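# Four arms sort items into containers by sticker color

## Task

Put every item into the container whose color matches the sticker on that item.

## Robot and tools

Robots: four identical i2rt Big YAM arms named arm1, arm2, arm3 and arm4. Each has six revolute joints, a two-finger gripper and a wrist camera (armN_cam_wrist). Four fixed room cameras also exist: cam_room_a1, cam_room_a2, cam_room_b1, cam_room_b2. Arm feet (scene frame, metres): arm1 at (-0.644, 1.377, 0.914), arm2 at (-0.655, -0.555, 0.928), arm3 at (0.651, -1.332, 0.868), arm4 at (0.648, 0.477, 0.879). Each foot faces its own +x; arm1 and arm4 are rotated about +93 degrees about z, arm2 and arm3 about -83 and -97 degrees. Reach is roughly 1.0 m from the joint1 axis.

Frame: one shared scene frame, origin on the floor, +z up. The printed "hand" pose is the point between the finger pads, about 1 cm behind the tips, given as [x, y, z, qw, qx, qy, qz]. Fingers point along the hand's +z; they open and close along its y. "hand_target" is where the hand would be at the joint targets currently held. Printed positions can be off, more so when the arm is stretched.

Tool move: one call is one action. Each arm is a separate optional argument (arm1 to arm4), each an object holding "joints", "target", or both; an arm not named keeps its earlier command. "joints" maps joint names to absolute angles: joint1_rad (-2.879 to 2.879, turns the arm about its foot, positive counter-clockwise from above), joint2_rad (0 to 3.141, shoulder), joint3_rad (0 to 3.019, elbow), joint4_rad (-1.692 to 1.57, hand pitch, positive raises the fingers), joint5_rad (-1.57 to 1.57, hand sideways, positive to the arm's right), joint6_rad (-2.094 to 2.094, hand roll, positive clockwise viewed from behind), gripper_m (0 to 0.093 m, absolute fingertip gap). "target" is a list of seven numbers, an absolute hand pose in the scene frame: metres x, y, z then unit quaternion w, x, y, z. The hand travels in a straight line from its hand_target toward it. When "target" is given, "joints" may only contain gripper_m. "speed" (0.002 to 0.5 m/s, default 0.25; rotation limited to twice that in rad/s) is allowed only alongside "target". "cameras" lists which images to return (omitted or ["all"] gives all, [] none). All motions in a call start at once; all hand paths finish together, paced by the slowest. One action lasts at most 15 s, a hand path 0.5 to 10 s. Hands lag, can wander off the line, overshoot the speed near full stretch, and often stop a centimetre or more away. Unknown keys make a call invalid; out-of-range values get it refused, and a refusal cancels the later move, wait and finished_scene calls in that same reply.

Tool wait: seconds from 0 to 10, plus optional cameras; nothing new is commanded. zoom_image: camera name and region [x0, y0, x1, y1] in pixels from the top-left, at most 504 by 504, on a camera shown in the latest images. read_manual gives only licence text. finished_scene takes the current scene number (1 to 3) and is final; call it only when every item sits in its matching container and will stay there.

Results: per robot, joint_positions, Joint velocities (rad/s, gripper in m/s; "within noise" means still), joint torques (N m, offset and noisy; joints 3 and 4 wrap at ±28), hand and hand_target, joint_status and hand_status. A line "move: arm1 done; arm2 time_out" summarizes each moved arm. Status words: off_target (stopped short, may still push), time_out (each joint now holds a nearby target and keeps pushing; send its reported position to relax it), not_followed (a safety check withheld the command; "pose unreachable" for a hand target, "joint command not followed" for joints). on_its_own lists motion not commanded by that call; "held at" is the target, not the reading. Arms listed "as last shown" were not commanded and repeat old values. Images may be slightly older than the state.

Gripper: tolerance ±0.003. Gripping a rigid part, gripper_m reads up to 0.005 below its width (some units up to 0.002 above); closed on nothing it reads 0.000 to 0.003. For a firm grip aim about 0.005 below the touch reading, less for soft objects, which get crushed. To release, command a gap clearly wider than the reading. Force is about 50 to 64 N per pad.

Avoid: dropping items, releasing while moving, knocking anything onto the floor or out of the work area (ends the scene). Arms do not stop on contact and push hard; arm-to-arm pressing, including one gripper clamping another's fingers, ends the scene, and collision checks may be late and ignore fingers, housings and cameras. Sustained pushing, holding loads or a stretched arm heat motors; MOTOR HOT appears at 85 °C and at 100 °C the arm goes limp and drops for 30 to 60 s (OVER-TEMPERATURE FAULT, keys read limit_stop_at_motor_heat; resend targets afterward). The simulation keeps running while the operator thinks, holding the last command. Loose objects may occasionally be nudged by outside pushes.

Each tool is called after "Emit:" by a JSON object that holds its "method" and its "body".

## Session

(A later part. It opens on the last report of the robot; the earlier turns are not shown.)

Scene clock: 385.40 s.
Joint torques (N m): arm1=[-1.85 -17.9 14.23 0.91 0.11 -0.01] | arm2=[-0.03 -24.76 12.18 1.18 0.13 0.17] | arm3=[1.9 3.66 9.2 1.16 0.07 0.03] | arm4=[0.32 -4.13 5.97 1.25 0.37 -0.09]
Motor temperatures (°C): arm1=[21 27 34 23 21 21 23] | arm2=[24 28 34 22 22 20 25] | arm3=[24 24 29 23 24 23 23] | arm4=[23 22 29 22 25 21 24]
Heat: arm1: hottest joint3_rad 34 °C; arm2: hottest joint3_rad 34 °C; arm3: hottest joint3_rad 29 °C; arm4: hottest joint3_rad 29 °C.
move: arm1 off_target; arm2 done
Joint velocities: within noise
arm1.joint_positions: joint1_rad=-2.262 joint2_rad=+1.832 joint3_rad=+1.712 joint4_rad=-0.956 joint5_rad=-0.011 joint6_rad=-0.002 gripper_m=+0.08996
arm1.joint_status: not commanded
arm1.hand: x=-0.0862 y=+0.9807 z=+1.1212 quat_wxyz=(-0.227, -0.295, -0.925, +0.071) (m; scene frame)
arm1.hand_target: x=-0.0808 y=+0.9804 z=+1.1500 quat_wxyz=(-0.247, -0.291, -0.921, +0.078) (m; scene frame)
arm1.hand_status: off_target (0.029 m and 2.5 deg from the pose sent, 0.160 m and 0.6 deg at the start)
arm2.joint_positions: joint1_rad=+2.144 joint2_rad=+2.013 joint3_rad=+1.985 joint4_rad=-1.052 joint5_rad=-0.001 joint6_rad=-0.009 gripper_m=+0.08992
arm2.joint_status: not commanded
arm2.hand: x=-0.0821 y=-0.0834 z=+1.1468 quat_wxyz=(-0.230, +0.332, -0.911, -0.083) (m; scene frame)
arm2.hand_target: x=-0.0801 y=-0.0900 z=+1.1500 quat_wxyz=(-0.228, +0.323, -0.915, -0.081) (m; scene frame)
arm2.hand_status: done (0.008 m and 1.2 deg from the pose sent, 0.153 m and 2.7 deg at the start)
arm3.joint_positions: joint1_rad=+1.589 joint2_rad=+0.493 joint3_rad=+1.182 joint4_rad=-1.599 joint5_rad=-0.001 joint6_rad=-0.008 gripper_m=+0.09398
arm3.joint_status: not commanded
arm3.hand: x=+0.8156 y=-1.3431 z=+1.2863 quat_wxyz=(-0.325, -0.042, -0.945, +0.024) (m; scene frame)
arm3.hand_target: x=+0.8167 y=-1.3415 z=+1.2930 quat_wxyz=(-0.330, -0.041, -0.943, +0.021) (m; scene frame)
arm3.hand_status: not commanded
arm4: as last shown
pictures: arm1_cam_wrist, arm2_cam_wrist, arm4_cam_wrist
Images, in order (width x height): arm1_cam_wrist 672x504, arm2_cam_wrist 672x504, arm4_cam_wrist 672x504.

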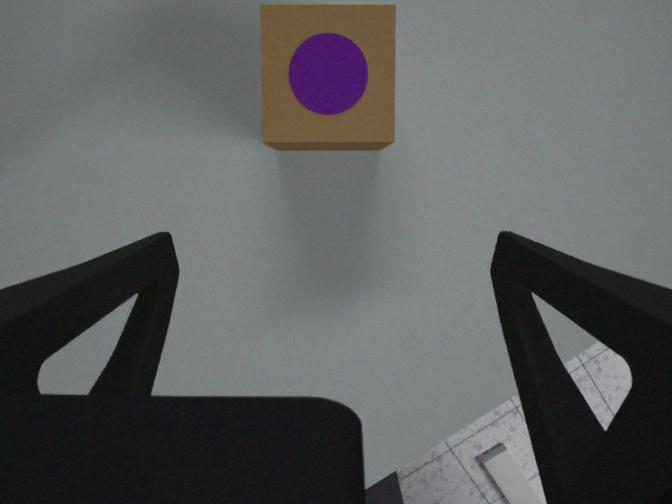

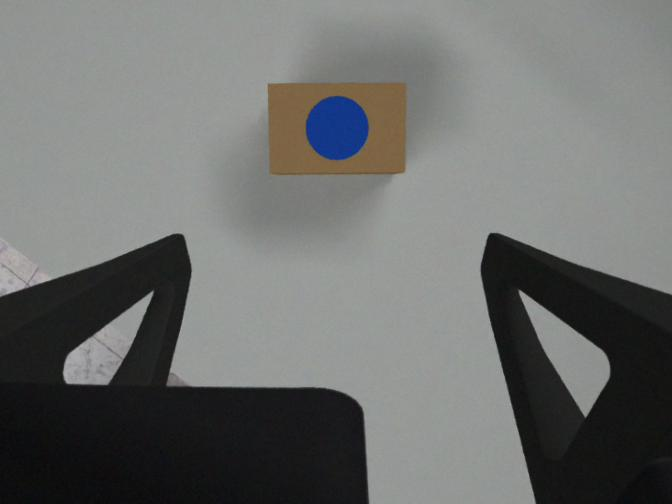

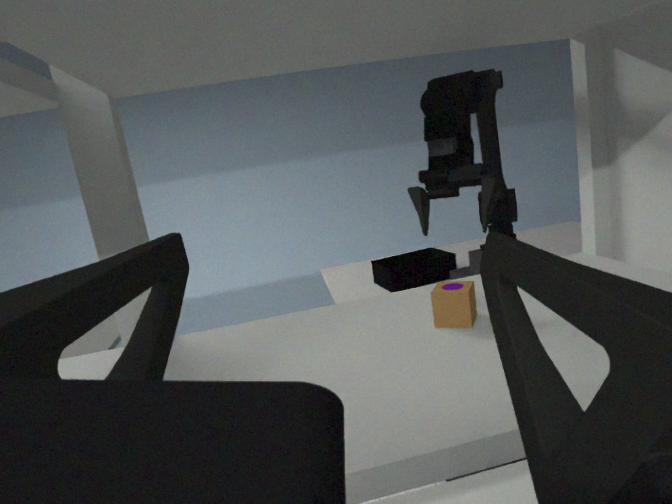

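Emit:
{"method": "move", "body": {"arm1": {"target":[-0.4463,1.2432,1.30,0.191,0.293,0.935,-0.063],"speed":0.3}, "arm2": {"target":[-0.4764,-0.4081,1.32,0.202,-0.336,0.917,0.073],"speed":0.3}, "arm4": {"target":[0.3,0.72,1.25,0.0904,-0.9096,0.2868,0.2868],"speed":0.3}, "cameras": ["arm4_cam_wrist","cam_room_a2"]}}

Emit:
{"method": "move", "body": {"arm4": {"target":[-0.015,0.934,1.15,0.0904,-0.9096,0.2868,0.2868],"speed":0.2}, "cameras": ["arm4_cam_wrist","cam_room_a2"]}}

Scene clock: 403.57 s.
Joint torques (N m): arm1=[-0.67 1.32 11.45 0.7 0.11 0.1] | arm2=[0.85 -1.49 10.15 1.14 -0.06 0.07] | arm3=[1.9 3.6 9.25 1.16 0.07 0.03] | arm4=[0.91 -7 12.97 0.42 0.18 0.19]
Motor temperatures (°C): arm1=[21 27 34 23 21 21 22] | arm2=[24 29 33 22 22 20 24] | arm3=[24 24 29 23 24 23 23] | arm4=[23 22 30 22 25 21 24]
Heat: arm1: hottest joint3_rad 34 °C; arm2: hottest joint3_rad 33 °C; arm3: hottest joint3_rad 29 °C; arm4: hottest joint3_rad 30 °C.
move: arm1 done; arm2 done; arm4 off_target
Joint velocities: within noise
arm1.joint_positions: joint1_rad=-2.257 joint2_rad=+0.752 joint3_rad=+1.215 joint4_rad=-1.614 joint5_rad=-0.002 joint6_rad=-0.002 gripper_m=+0.08996
arm1.joint_status: not commanded
arm1.hand: x=-0.4474 y=+1.2411 z=+1.2955 quat_wxyz=(-0.191, -0.296, -0.934, +0.064) (m; scene frame)
arm1.hand_target: x=-0.4464 y=+1.2432 z=+1.2999 quat_wxyz=(-0.191, -0.293, -0.935, +0.063) (m; scene frame)
arm1.hand_status: done (0.005 m and 0.4 deg from the pose sent, 0.480 m and 4.4 deg at the start)
arm2.joint_positions: joint1_rad=+2.144 joint2_rad=+0.745 joint3_rad=+1.236 joint4_rad=-1.608 joint5_rad=+0.000 joint6_rad=-0.009 gripper_m=+0.08992
arm2.joint_status: not commanded
arm2.hand: x=-0.4749 y=-0.4078 z=+1.3254 quat_wxyz=(-0.214, +0.333, -0.915, -0.076) (m; scene frame)
arm2.hand_target: x=-0.4764 y=-0.4082 z=+1.3201 quat_wxyz=(-0.202, +0.336, -0.917, -0.073) (m; scene frame)
arm2.hand_status: done (0.006 m and 1.4 deg from the pose sent, 0.539 m and 3.5 deg at the start)
arm3: as last shown
arm4.joint_positions: joint1_rad=+0.911 joint2_rad=+1.083 joint3_rad=+1.233 joint4_rad=-1.142 joint5_rad=+0.007 joint6_rad=-0.008 gripper_m=+0.09402
arm4.joint_status: not commanded
arm4.hand: x=+0.3076 y=+0.7163 z=+1.2283 quat_wxyz=(-0.087, +0.915, -0.283, -0.273) (m; scene frame)
arm4.hand_target: x=+0.3007 y=+0.7196 z=+1.2497 quat_wxyz=(-0.090, +0.909, -0.287, -0.287) (m; scene frame)
arm4.hand_status: off_target (0.023 m and 1.8 deg from the pose sent, 0.123 m and 83.0 deg at the start)
pictures: arm4_cam_wrist, cam_room_a2
Images, in order (width x height): arm4_cam_wrist 672x504, cam_room_a2 672x504.

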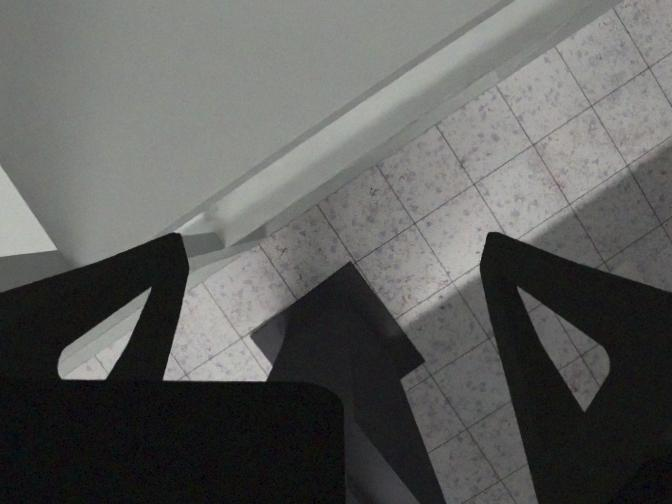

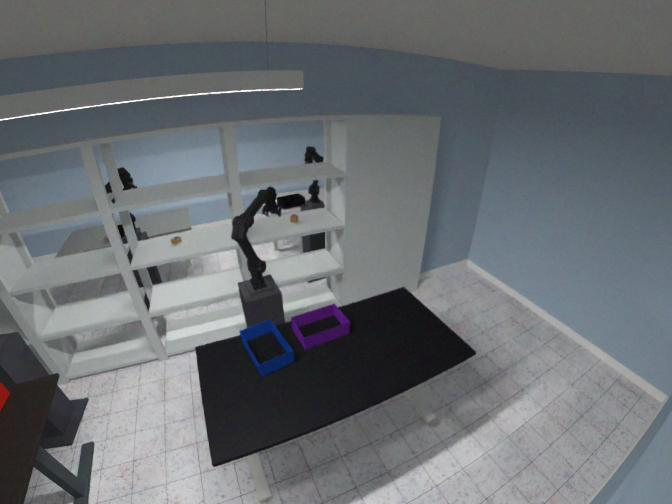

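Scene clock: 406.50 s.
Joint torques (N m): arm1=[-0.79 0.79 11.33 0.77 0.1 0.1] | arm2=[0.91 -1.49 10.14 1.14 -0.05 0.06] | arm3=[1.96 3.6 9.2 1.14 0.08 0.03] | arm4=[1.38 -24.18 13.19 0.49 0.18 0.19]
Motor temperatures (°C): arm1=[21 27 34 23 21 21 22] | arm2=[24 29 33 22 22 20 24] | arm3=[24 24 29 23 24 23 23] | arm4=[23 22 31 22 25 21 24]
Heat: arm1: hottest joint3_rad 34 °C; arm2: hottest joint3_rad 33 °C; arm3: hottest joint3_rad 29 °C; arm4: hottest joint3_rad 31 °C.
move: arm4 off_target
Joint velocities: within noise
arm1, arm2, arm3: as last shown
arm4.joint_positions: joint1_rad=+0.911 joint2_rad=+2.126 joint3_rad=+2.259 joint4_rad=-1.109 joint5_rad=+0.008 joint6_rad=-0.007 gripper_m=+0.09402
arm4.joint_status: not commanded
arm4.hand: x=-0.0049 y=+0.9313 z=+1.1438 quat_wxyz=(-0.089, +0.913, -0.283, -0.280) (m; scene frame)
arm4.hand_target: x=-0.0143 y=+0.9336 z=+1.1500 quat_wxyz=(-0.091, +0.909, -0.287, -0.288) (m; scene frame)
arm4.hand_status: off_target (0.012 m and 1.0 deg from the pose sent, 0.397 m and 1.8 deg at the start)
pictures: arm4_cam_wrist, cam_room_a2
Images, in order (width x height): arm4_cam_wrist 672x504, cam_room_a2 672x504.

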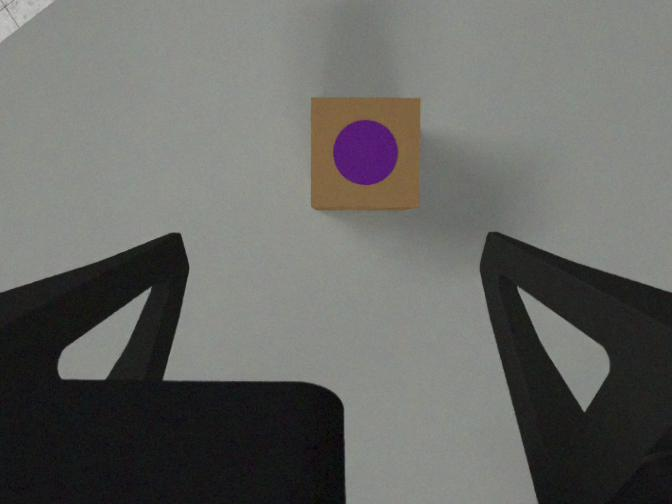

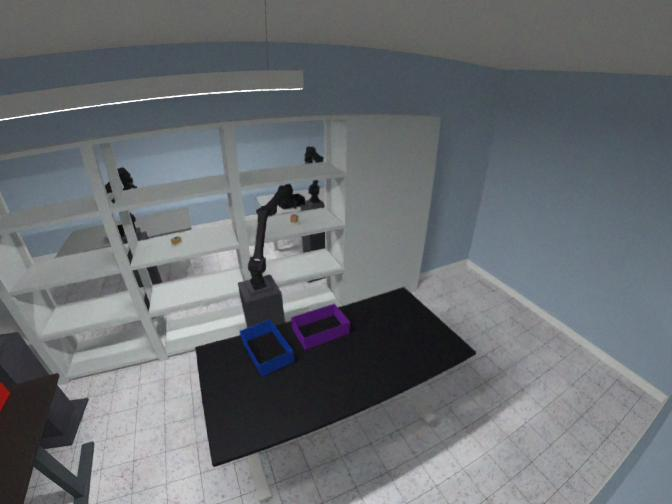

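Emit:
{"method": "move", "body": {"arm4": {"target":[-0.045,0.974,1.085,0.0904,-0.9096,0.2868,0.2868],"speed":0.15}, "cameras": ["arm4_cam_wrist"]}}

Scene clock: 416.90 s.
Joint torques (N m): arm1=[-0.73 1.08 11.45 0.73 0.13 0.08] | arm2=[0.97 -1.55 10.17 1.17 -0.05 0.07] | arm3=[1.96 3.55 9.22 1.14 0.07 0.03] | arm4=[0.62 -25.93 13.01 0.66 0 0.01]
Motor temperatures (°C): arm1=[21 27 35 23 21 21 22] | arm2=[24 28 33 22 22 20 24] | arm3=[24 24 29 23 24 23 23] | arm4=[23 24 32 22 24 21 24]
Heat: arm1: hottest joint3_rad 35 °C; arm2: hottest joint3_rad 33 °C; arm3: hottest joint3_rad 29 °C; arm4: hottest joint3_rad 32 °C.
move: arm4 off_target
Joint velocities: within noise
arm1, arm2, arm3: as last shown
arm4.joint_positions: joint1_rad=+0.901 joint2_rad=+2.306 joint3_rad=+2.401 joint4_rad=-1.083 joint5_rad=+0.003 joint6_rad=-0.007 gripper_m=+0.09402
arm4.joint_status: not commanded
arm4.hand: x=-0.0392 y=+0.9631 z=+1.0779 quat_wxyz=(-0.087, +0.913, -0.287, -0.275) (m; scene frame)
arm4.hand_target: x=-0.0442 y=+0.9735 z=+1.0851 quat_wxyz=(-0.091, +0.909, -0.287, -0.288) (m; scene frame)
arm4.hand_status: off_target (0.014 m and 1.5 deg from the pose sent, 0.083 m and 1.0 deg at the start)
pictures: arm4_cam_wrist
Images, in order (width x height): arm4_cam_wrist 672x504.

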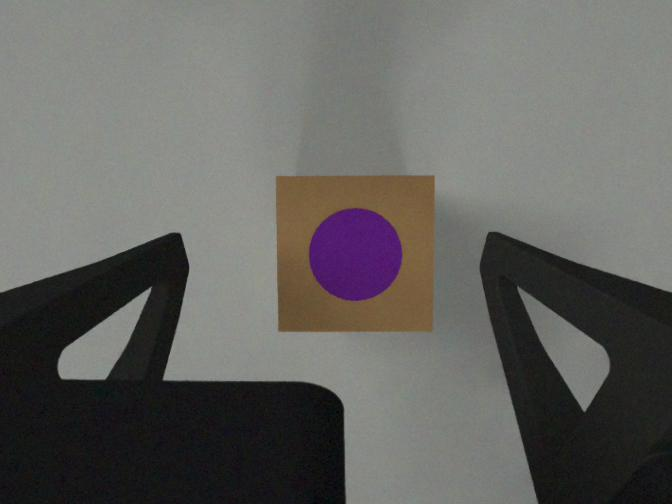

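Emit:
{"method": "move", "body": {"arm4": {"target":[-0.043,0.978,1.027,0.0904,-0.9096,0.2868,0.2868],"speed":0.12}, "cameras": ["arm4_cam_wrist"]}}

Emit:
{"method": "move", "body": {"arm4": {"joints":{"gripper_m":0.03}}, "cameras": ["arm4_cam_wrist"]}}

Scene clock: 422.20 s.
Joint torques (N m): arm1=[-0.91 1.61 11.22 0.7 0.11 0.08] | arm2=[0.97 -1.55 10.17 1.16 -0.06 0.06] | arm3=[2.14 3.55 9.24 1.16 0.08 0.03] | arm4=[0.5 -26.58 9.57 1.4 -0.08 -0.04]
Motor temperatures (°C): arm1=[21 27 35 23 21 21 22] | arm2=[24 28 33 22 22 20 24] | arm3=[24 24 29 23 24 23 23] | arm4=[23 24 34 22 24 21 24]
Heat: arm1: hottest joint3_rad 35 °C; arm2: hottest joint3_rad 33 °C; arm3: hottest joint3_rad 29 °C; arm4: hottest joint3_rad 34 °C.
move: arm4 off_target
Joint velocities: within noise
arm1, arm2, arm3: as last shown
arm4.joint_positions: joint1_rad=+0.896 joint2_rad=+2.306 joint3_rad=+2.291 joint4_rad=-0.947 joint5_rad=-0.001 joint6_rad=-0.007 gripper_m=+0.09402
arm4.joint_status: not commanded
arm4.hand: x=-0.0428 y=+0.9701 z=+1.0392 quat_wxyz=(-0.089, +0.909, -0.288, -0.287) (m; scene frame)
arm4.hand_target: x=-0.0426 y=+0.9778 z=+1.0273 quat_wxyz=(-0.090, +0.910, -0.287, -0.287) (m; scene frame)
arm4.hand_status: off_target (0.015 m and 0.2 deg from the pose sent, 0.053 m and 1.5 deg at the start)
pictures: arm4_cam_wrist
Images, in order (width x height): arm4_cam_wrist 672x504.

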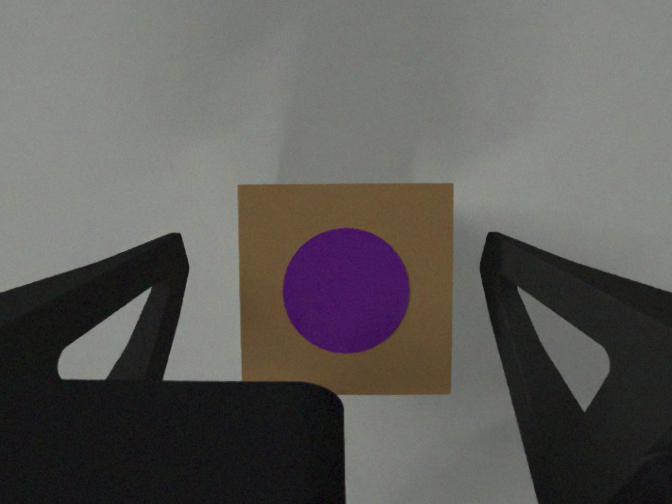

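Scene clock: 422.83 s.
Joint torques (N m): arm1=[-1.14 1.08 11.55 0.73 0.07 0.07] | arm2=[0.97 -1.49 10.15 1.17 -0.05 0.05] | arm3=[1.9 3.55 9.24 1.17 0.07 0.02] | arm4=[0.38 -26.58 9.52 1.54 -0.03 -0.07]
Motor temperatures (°C): arm1=[21 27 35 23 21 21 22] | arm2=[24 28 33 22 22 20 24] | arm3=[24 24 29 23 24 23 23] | arm4=[23 24 34 22 24 21 24]
Heat: arm1: hottest joint3_rad 35 °C; arm2: hottest joint3_rad 33 °C; arm3: hottest joint3_rad 29 °C; arm4: hottest joint3_rad 34 °C.
move: arm4 off_target
Joint velocities: within noise
arm1, arm2, arm3: as last shown
arm4.joint_positions: joint1_rad=+0.896 joint2_rad=+2.306 joint3_rad=+2.291 joint4_rad=-0.946 joint5_rad=-0.002 joint6_rad=-0.007 gripper_m=+0.05339
arm4.joint_status: gripper_m off_target (ended at +0.05341, target +0.03000)
arm4.hand: x=-0.0430 y=+0.9701 z=+1.0393 quat_wxyz=(-0.089, +0.909, -0.287, -0.288) (m; scene frame)
arm4.hand_target: x=-0.0427 y=+0.9777 z=+1.0273 quat_wxyz=(-0.091, +0.910, -0.287, -0.287) (m; scene frame)
arm4.hand_status: not commanded
pictures: arm4_cam_wrist
Images, in order (width x height): arm4_cam_wrist 672x504.

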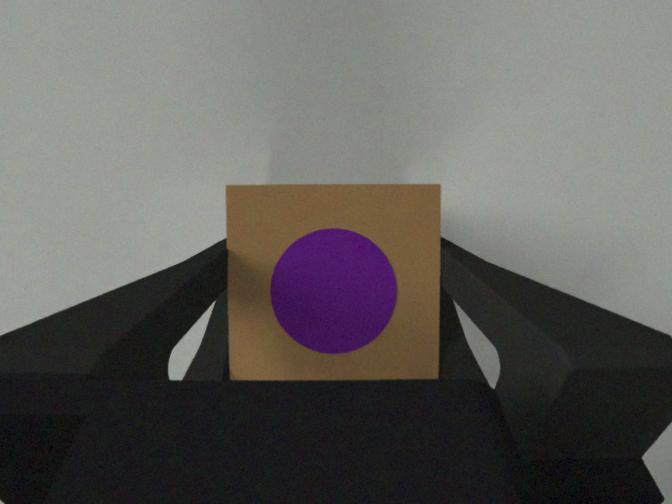

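Emit:
{"method": "move", "body": {"arm4": {"target":[-0.03,0.96,1.13,0.0904,-0.9096,0.2868,0.2868],"speed":0.2}, "cameras": ["arm4_cam_wrist"]}}

Emit:
{"method": "move", "body": {"arm4": {"target":[0.3,0.72,1.25,0.0904,-0.9096,0.2868,0.2868],"speed":0.3}, "cameras": ["arm4_cam_wrist"]}}

Emit:
{"method": "move", "body": {"arm4": {"joints":{"joint1_rad":-1.17,"joint2_rad":1.0,"joint3_rad":1.2,"joint4_rad":-1.4,"joint5_rad":0,"joint6_rad":0}}, "cameras": ["arm4_cam_wrist","cam_room_a2"]}}

Scene clock: 435.43 s.
Joint torques (N m): arm1=[-0.79 1.38 11.34 0.77 0.08 0.09] | arm2=[0.91 -1.55 10.15 1.18 -0.05 0.06] | arm3=[1.96 3.78 9.22 1.11 0.06 0.03] | arm4=[0.97 -28.28 12.98 0.64 0.22 0.05]
Motor temperatures (°C): arm1=[21 26 35 23 21 21 22] | arm2=[24 27 33 22 22 20 23] | arm3=[24 24 29 23 24 23 23] | arm4=[23 24 35 22 24 21 25]
Heat: arm1: hottest joint3_rad 35 °C; arm2: hottest joint3_rad 33 °C; arm3: hottest joint3_rad 29 °C; arm4: hottest joint3_rad 35 °C.
move: arm4 off_target
Joint velocities: within noise
arm1, arm2, arm3: as last shown
arm4.joint_positions: joint1_rad=+0.896 joint2_rad=+2.267 joint3_rad=+2.391 joint4_rad=-1.138 joint5_rad=-0.002 joint6_rad=-0.007 gripper_m=+0.05339
arm4.joint_status: not commanded
arm4.hand: x=-0.0240 y=+0.9570 z=+1.0971 quat_wxyz=(-0.082, +0.916, -0.290, -0.264) (m; scene frame)
arm4.hand_target: x=-0.0288 y=+0.9590 z=+1.1300 quat_wxyz=(-0.091, +0.909, -0.287, -0.287) (m; scene frame)
arm4.hand_status: off_target (0.034 m and 2.9 deg from the pose sent, 0.092 m and 0.2 deg at the start)
pictures: arm4_cam_wrist
Images, in order (width x height): arm4_cam_wrist 672x504.

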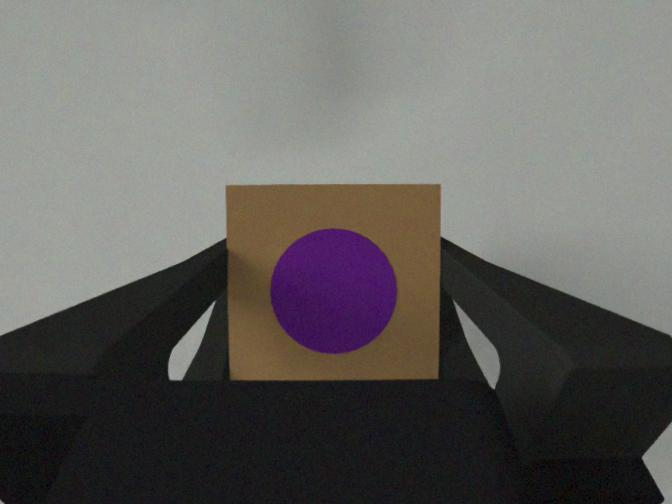

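Scene clock: 437.70 s.
Joint torques (N m): arm1=[-1.14 1.44 11.28 0.76 0.13 0.13] | arm2=[0.85 -1.55 10.19 1.16 -0.06 0.06] | arm3=[1.96 3.66 9.2 1.13 0.07 0.03] | arm4=[1.26 -7.18 9.13 0.57 0.21 0.19]
Motor temperatures (°C): arm1=[21 26 36 23 21 21 22] | arm2=[24 27 33 22 22 20 23] | arm3=[24 24 29 23 24 23 23] | arm4=[23 24 35 22 24 21 25]
Heat: arm1: hottest joint3_rad 36 °C; arm2: hottest joint3_rad 33 °C; arm3: hottest joint3_rad 29 °C; arm4: hottest joint3_rad 35 °C.
move: arm4 done
Joint velocities: within noise
arm1, arm2, arm3: as last shown
arm4.joint_positions: joint1_rad=+0.907 joint2_rad=+1.083 joint3_rad=+1.290 joint4_rad=-1.145 joint5_rad=+0.008 joint6_rad=-0.007 gripper_m=+0.05339
arm4.joint_status: not commanded
arm4.hand: x=+0.3029 y=+0.7220 z=+1.2573 quat_wxyz=(-0.096, +0.907, -0.283, -0.297) (m; scene frame)
arm4.hand_target: x=+0.3001 y=+0.7199 z=+1.2500 quat_wxyz=(-0.090, +0.910, -0.287, -0.287) (m; scene frame)
arm4.hand_status: done (0.008 m and 1.5 deg from the pose sent, 0.430 m and 2.9 deg at the start)
pictures: arm4_cam_wrist
Images, in order (width x height): arm4_cam_wrist 672x504.

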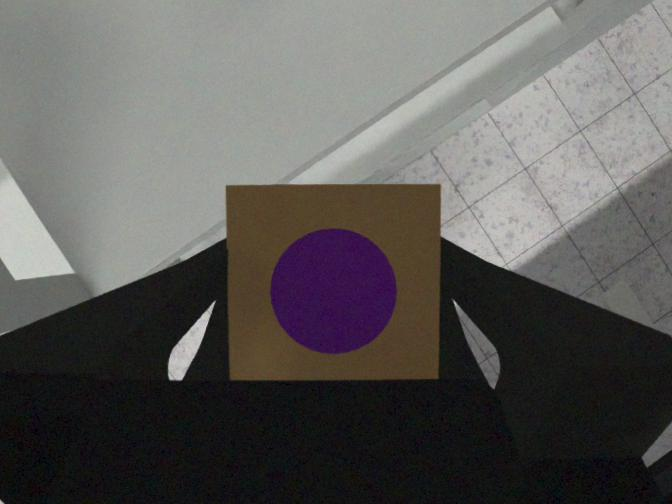

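Scene clock: 439.70 s.
Joint torques (N m): arm1=[-0.26 1.73 11.44 0.54 0.1 0.12] | arm2=[0.91 -1.49 10.18 1.14 -0.06 0.07] | arm3=[1.96 3.55 9.21 1.13 0.07 0.03] | arm4=[1.03 -7.12 9.48 0.24 0.05 0.13]
Motor temperatures (°C): arm1=[21 26 36 23 21 21 22] | arm2=[24 27 33 22 22 20 23] | arm3=[24 24 29 23 24 23 23] | arm4=[23 24 35 22 24 21 25]
Heat: arm1: hottest joint3_rad 36 °C; arm2: hottest joint3_rad 33 °C; arm3: hottest joint3_rad 29 °C; arm4: hottest joint3_rad 35 °C.
move: arm4 done
Joint velocities: within noise
arm1, arm2: as last shown
arm3.joint_positions: joint1_rad=+1.589 joint2_rad=+0.493 joint3_rad=+1.182 joint4_rad=-1.599 joint5_rad=-0.001 joint6_rad=-0.008 gripper_m=+0.09398
arm3.joint_status: not commanded
arm3.hand: x=+0.8156 y=-1.3431 z=+1.2863 quat_wxyz=(-0.325, -0.042, -0.945, +0.024) (m; scene frame)
arm3.hand_target: x=+0.8167 y=-1.3415 z=+1.2930 quat_wxyz=(-0.330, -0.041, -0.943, +0.021) (m; scene frame)
arm3.hand_status: not commanded
arm4.joint_positions: joint1_rad=-1.170 joint2_rad=+1.010 joint3_rad=+1.192 joint4_rad=-1.390 joint5_rad=+0.002 joint6_rad=-0.007 gripper_m=+0.05343
arm4.joint_status: all done
arm4.hand: x=+0.9556 y=+0.6284 z=+1.2037 quat_wxyz=(-0.173, +0.226, -0.958, -0.038) (m; scene frame)
arm4.hand_target: x=+0.9528 y=+0.6271 z=+1.2098 quat_wxyz=(-0.177, +0.223, -0.958, -0.041) (m; scene frame)
arm4.hand_status: not commanded
pictures: arm4_cam_wrist, cam_room_a2
Images, in order (width x height): arm4_cam_wrist 672x504, cam_room_a2 672x504.

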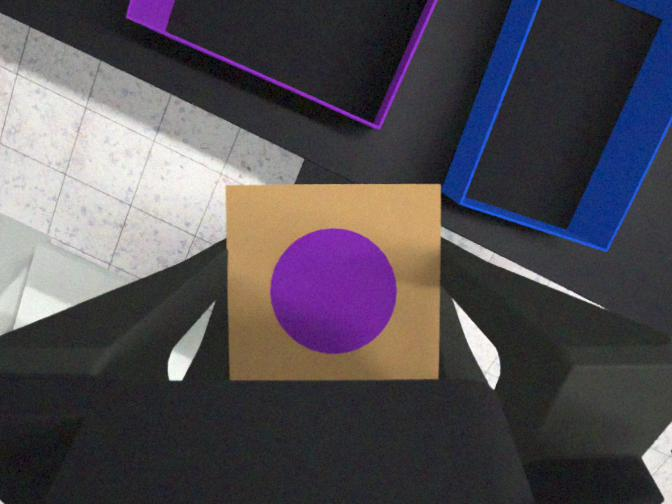

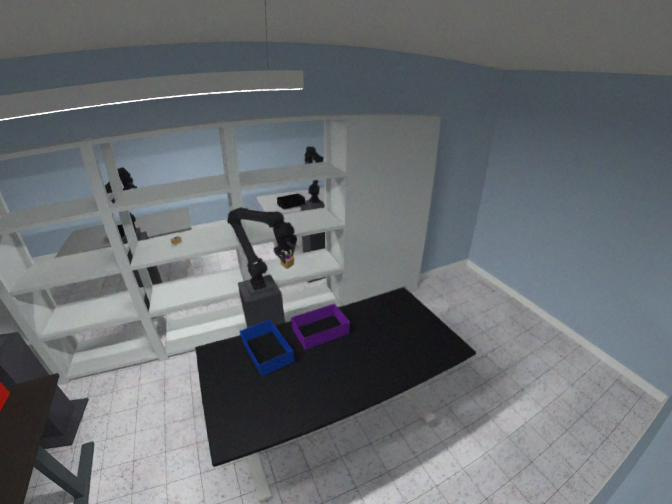

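Emit:
{"method": "move", "body": {"arm4": {"target":[1.17,0.77,1.0,0.2505,-0.2419,0.9351,0.0648],"speed":0.3}, "cameras": ["arm4_cam_wrist","cam_room_a2"]}}

Emit:
{"method": "zoom_image", "body": {"camera": "cam_room_a2", "region": [220, 200, 420, 380]}}

Scene clock: 454.50 s.
Joint torques (N m): arm1=[-0.62 1.2 11.4 0.61 0.13 0.1] | arm2=[0.97 -1.49 10.17 1.14 -0.05 0.05] | arm3=[2.08 3.6 9.24 1.11 0.07 0.03] | arm4=[1.2 -17.26 11.85 1.26 0.1 0.14]
Motor temperatures (°C): arm1=[21 26 36 23 21 21 22] | arm2=[24 27 33 22 22 20 23] | arm3=[24 24 29 23 24 23 23] | arm4=[23 24 35 22 24 21 26]
Heat: arm1: hottest joint3_rad 36 °C; arm2: hottest joint3_rad 33 °C; arm3: hottest joint3_rad 29 °C; arm4: hottest joint3_rad 35 °C.
move: arm4 off_target
Joint velocities: within noise
arm1.joint_positions: joint1_rad=-2.257 joint2_rad=+0.752 joint3_rad=+1.215 joint4_rad=-1.614 joint5_rad=-0.002 joint6_rad=-0.002 gripper_m=+0.08996
arm1.joint_status: not commanded
arm1.hand: x=-0.4474 y=+1.2411 z=+1.2955 quat_wxyz=(-0.191, -0.296, -0.934, +0.064) (m; scene frame)
arm1.hand_target: x=-0.4464 y=+1.2432 z=+1.2999 quat_wxyz=(-0.191, -0.293, -0.935, +0.063) (m; scene frame)
arm1.hand_status: not commanded
arm2.joint_positions: joint1_rad=+2.144 joint2_rad=+0.745 joint3_rad=+1.236 joint4_rad=-1.608 joint5_rad=+0.000 joint6_rad=-0.009 gripper_m=+0.08992
arm2.joint_status: not commanded
arm2.hand: x=-0.4749 y=-0.4078 z=+1.3254 quat_wxyz=(-0.214, +0.333, -0.915, -0.076) (m; scene frame)
arm2.hand_target: x=-0.4764 y=-0.4082 z=+1.3201 quat_wxyz=(-0.202, +0.336, -0.917, -0.073) (m; scene frame)
arm2.hand_status: not commanded
arm3: as last shown
arm4.joint_positions: joint1_rad=-1.123 joint2_rad=+1.669 joint3_rad=+1.175 joint4_rad=-0.615 joint5_rad=+0.002 joint6_rad=-0.003 gripper_m=+0.05343
arm4.joint_status: not commanded
arm4.hand: x=+1.1499 y=+0.7535 z=+0.9754 quat_wxyz=(-0.219, +0.244, -0.943, -0.055) (m; scene frame)
arm4.hand_target: x=+1.1684 y=+0.7692 z=+1.0008 quat_wxyz=(-0.251, +0.242, -0.935, -0.065) (m; scene frame)
arm4.hand_status: off_target (0.036 m and 3.9 deg from the pose sent, 0.328 m and 9.9 deg at the start)
pictures: arm4_cam_wrist, cam_room_a2
Images, in order (width x height): arm4_cam_wrist 672x504, cam_room_a2 672x504.

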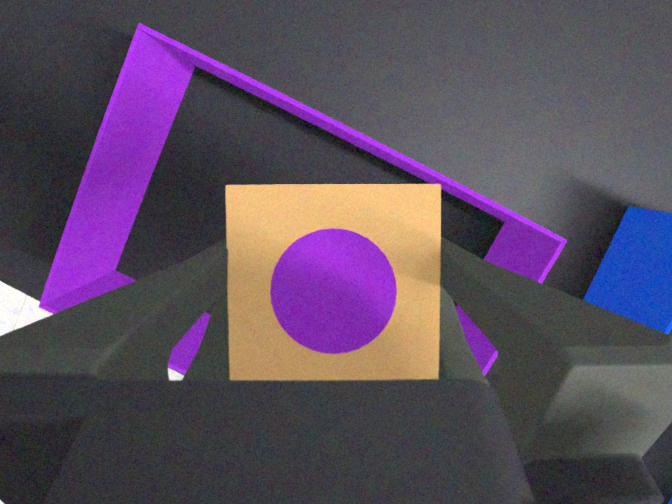

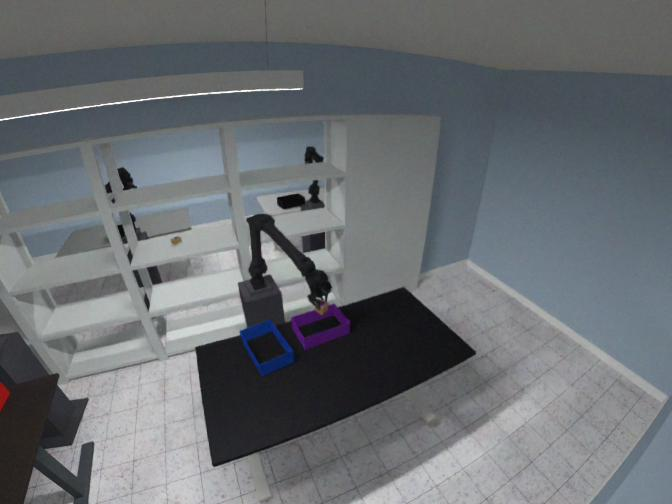

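Scaled by 2.520.

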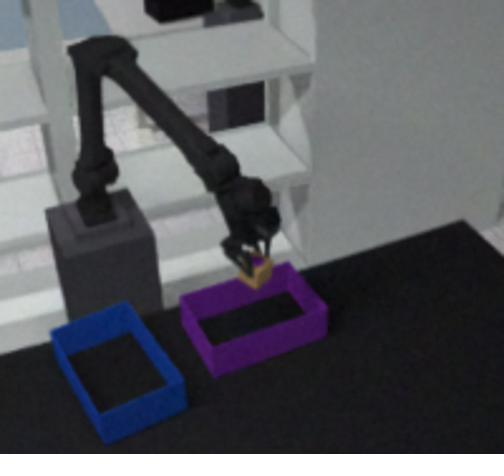

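Emit:
{"method": "move", "body": {"arm4": {"target":[1.16,0.777,0.83,0.2505,-0.2419,0.9351,0.0648],"speed":0.2}, "cameras": ["arm4_cam_wrist"]}}

Emit:
{"method": "move", "body": {"arm4": {"target":[1.16,0.777,0.79,0.2505,-0.2419,0.9351,0.0648],"speed":0.1}, "cameras": ["arm4_cam_wrist","cam_room_a2"]}}

Emit:
{"method": "zoom_image", "body": {"camera": "cam_room_a2", "region": [220, 200, 420, 380]}}

Scene clock: 464.97 s.
Joint torques (N m): arm1=[-0.73 1.03 11.48 0.73 0.07 0.06] | arm2=[0.85 -1.55 10.15 1.16 -0.06 0.06] | arm3=[2.02 3.66 9.26 1.17 0.06 0.02] | arm4=[1.08 -17.73 6.37 1.4 0.19 0.16]
Motor temperatures (°C): arm1=[21 26 36 23 21 21 22] | arm2=[24 26 33 22 22 20 23] | arm3=[24 24 29 23 24 23 23] | arm4=[23 25 35 22 24 21 26]
Heat: arm1: hottest joint3_rad 36 °C; arm2: hottest joint3_rad 33 °C; arm3: hottest joint3_rad 29 °C; arm4: hottest joint3_rad 35 °C.
move: arm4 done
Joint velocities: within noise
arm1, arm2, arm3: as last shown
arm4.joint_positions: joint1_rad=-1.101 joint2_rad=+1.931 joint3_rad=+1.071 joint4_rad=-0.190 joint5_rad=+0.010 joint6_rad=+0.010 gripper_m=+0.05343
arm4.joint_status: not commanded
arm4.hand: x=+1.1592 y=+0.7719 z=+0.8336 quat_wxyz=(-0.247, +0.246, -0.935, -0.063) (m; scene frame)
arm4.hand_target: x=+1.1599 y=+0.7769 z=+0.8300 quat_wxyz=(-0.250, +0.242, -0.935, -0.065) (m; scene frame)
arm4.hand_status: done (0.006 m and 0.7 deg from the pose sent, 0.148 m and 3.9 deg at the start)
pictures: arm4_cam_wrist
Images, in order (width x height): arm4_cam_wrist 672x504.

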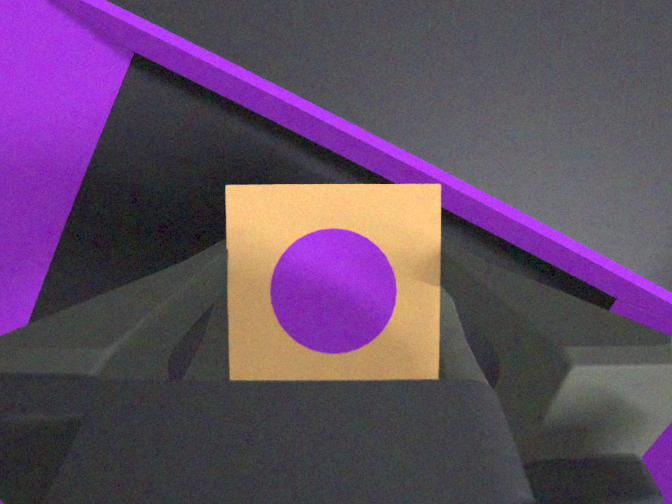

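Scene clock: 466.07 s.
Joint torques (N m): arm1=[-0.79 0.91 11.43 0.65 0.07 0.11] | arm2=[0.85 -1.49 10.15 1.17 -0.06 0.06] | arm3=[2.14 3.6 9.21 1.14 0.07 0.03] | arm4=[1.32 -17.9 5.71 1.52 0.2 0.18]
Motor temperatures (°C): arm1=[21 26 36 23 21 21 22] | arm2=[24 26 33 22 22 20 23] | arm3=[24 24 29 23 24 23 23] | arm4=[23 25 35 22 24 21 26]
Heat: arm1: hottest joint3_rad 36 °C; arm2: hottest joint3_rad 33 °C; arm3: hottest joint3_rad 29 °C; arm4: hottest joint3_rad 35 °C.
move: arm4 done
Joint velocities: within noise
arm1, arm2, arm3: as last shown
arm4.joint_positions: joint1_rad=-1.100 joint2_rad=+2.014 joint3_rad=+1.069 joint4_rad=-0.099 joint5_rad=+0.010 joint6_rad=+0.011 gripper_m=+0.05343
arm4.joint_status: not commanded
arm4.hand: x=+1.1610 y=+0.7737 z=+0.7971 quat_wxyz=(-0.250, +0.246, -0.934, -0.064) (m; scene frame)
arm4.hand_target: x=+1.1598 y=+0.7769 z=+0.7901 quat_wxyz=(-0.250, +0.242, -0.935, -0.065) (m; scene frame)
arm4.hand_status: done (0.008 m and 0.5 deg from the pose sent, 0.044 m and 0.7 deg at the start)
pictures: arm4_cam_wrist, cam_room_a2
Images, in order (width x height): arm4_cam_wrist 672x504, cam_room_a2 672x504.

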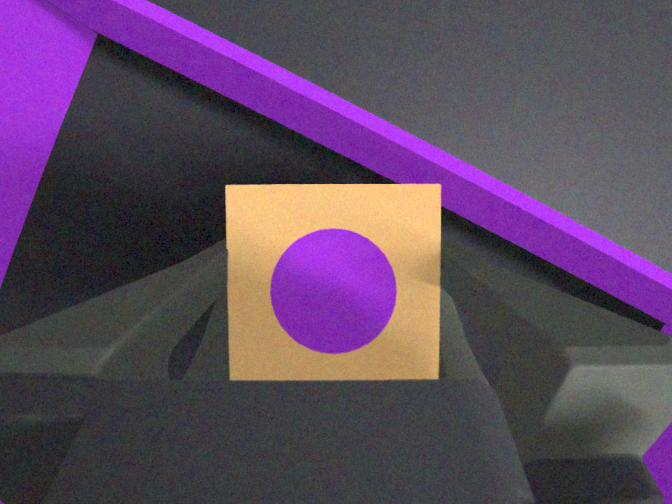

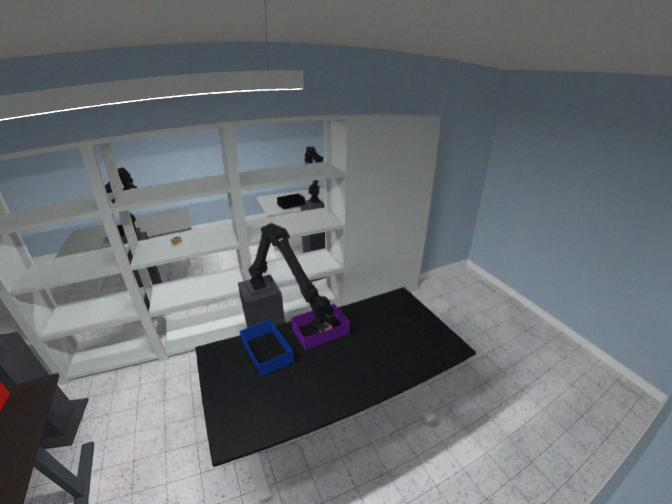

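Scaled by 2.520.

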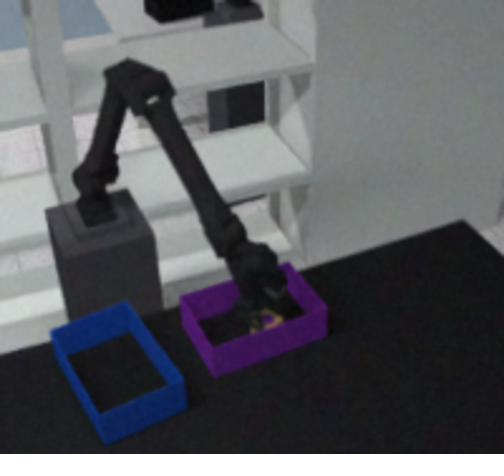

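Emit:
{"method": "move", "body": {"arm4": {"target":[1.145,0.769,0.765,0.2505,-0.2419,0.9351,0.0648],"speed":0.1}, "cameras": ["arm4_cam_wrist"]}}

Emit:
{"method": "move", "body": {"arm4": {"target":[1.145,0.769,0.745,0.2505,-0.2419,0.9351,0.0648],"speed":0.1}, "cameras": ["arm4_cam_wrist"]}}

Scene clock: 471.30 s.
Joint torques (N m): arm1=[-0.79 0.97 11.51 0.8 0.11 0.11] | arm2=[0.91 -1.61 10.15 1.18 -0.05 0.06] | arm3=[2.14 3.6 9.22 1.13 0.07 0.03] | arm4=[1.44 -16.85 5.04 1.47 0.23 0.17]
Motor temperatures (°C): arm1=[21 25 36 23 21 21 22] | arm2=[24 26 33 22 22 20 23] | arm3=[24 24 29 23 24 23 23] | arm4=[23 25 34 22 24 21 26]
Heat: arm1: hottest joint3_rad 36 °C; arm2: hottest joint3_rad 33 °C; arm3: hottest joint3_rad 29 °C; arm4: hottest joint3_rad 34 °C.
move: arm4 off_target
Joint velocities: within noise
arm1, arm2, arm3: as last shown
arm4.joint_positions: joint1_rad=-1.100 joint2_rad=+2.042 joint3_rad=+1.019 joint4_rad=-0.015 joint5_rad=+0.011 joint6_rad=+0.012 gripper_m=+0.05343
arm4.joint_status: not commanded
arm4.hand: x=+1.1479 y=+0.7658 z=+0.7748 quat_wxyz=(-0.252, +0.245, -0.934, -0.064) (m; scene frame)
arm4.hand_target: x=+1.1447 y=+0.7688 z=+0.7651 quat_wxyz=(-0.250, +0.242, -0.935, -0.065) (m; scene frame)
arm4.hand_status: off_target (0.011 m and 0.4 deg from the pose sent, 0.036 m and 0.5 deg at the start)
pictures: arm4_cam_wrist
Images, in order (width x height): arm4_cam_wrist 672x504.

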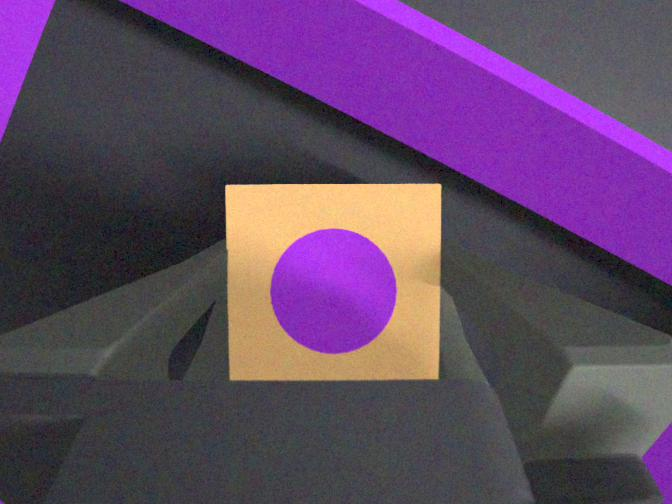

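Scene clock: 472.27 s.
Joint torques (N m): arm1=[-1.14 1.32 11.41 0.79 0.11 0.11] | arm2=[1.08 -1.55 10.18 1.14 -0.06 0.06] | arm3=[2.02 3.6 9.21 1.14 0.06 0.04] | arm4=[1.85 -15.74 5.22 1.2 0.22 0.16]
Motor temperatures (°C): arm1=[21 25 36 23 21 21 22] | arm2=[24 26 33 22 22 20 23] | arm3=[24 24 29 23 24 23 23] | arm4=[23 25 34 22 24 21 26]
Heat: arm1: hottest joint3_rad 36 °C; arm2: hottest joint3_rad 33 °C; arm3: hottest joint3_rad 29 °C; arm4: hottest joint3_rad 34 °C.
move: arm4 off_target
Joint velocities: within noise
arm1, arm2, arm3: as last shown
arm4.joint_positions: joint1_rad=-1.100 joint2_rad=+2.070 joint3_rad=+1.019 joint4_rad=+0.035 joint5_rad=+0.011 joint6_rad=+0.015 gripper_m=+0.05343
arm4.joint_status: not commanded
arm4.hand: x=+1.1512 y=+0.7677 z=+0.7654 quat_wxyz=(-0.262, +0.243, -0.932, -0.067) (m; scene frame)
arm4.hand_target: x=+1.1443 y=+0.7685 z=+0.7456 quat_wxyz=(-0.250, +0.242, -0.935, -0.065) (m; scene frame)
arm4.hand_status: off_target (0.021 m and 1.4 deg from the pose sent, 0.030 m and 0.4 deg at the start)
pictures: arm4_cam_wrist
Images, in order (width x height): arm4_cam_wrist 672x504.

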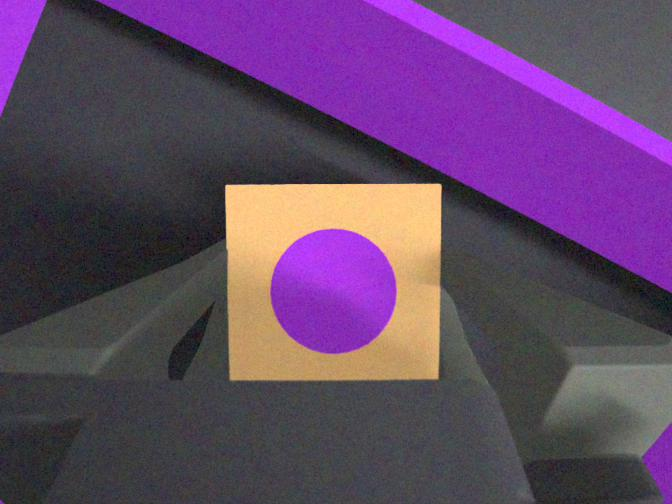

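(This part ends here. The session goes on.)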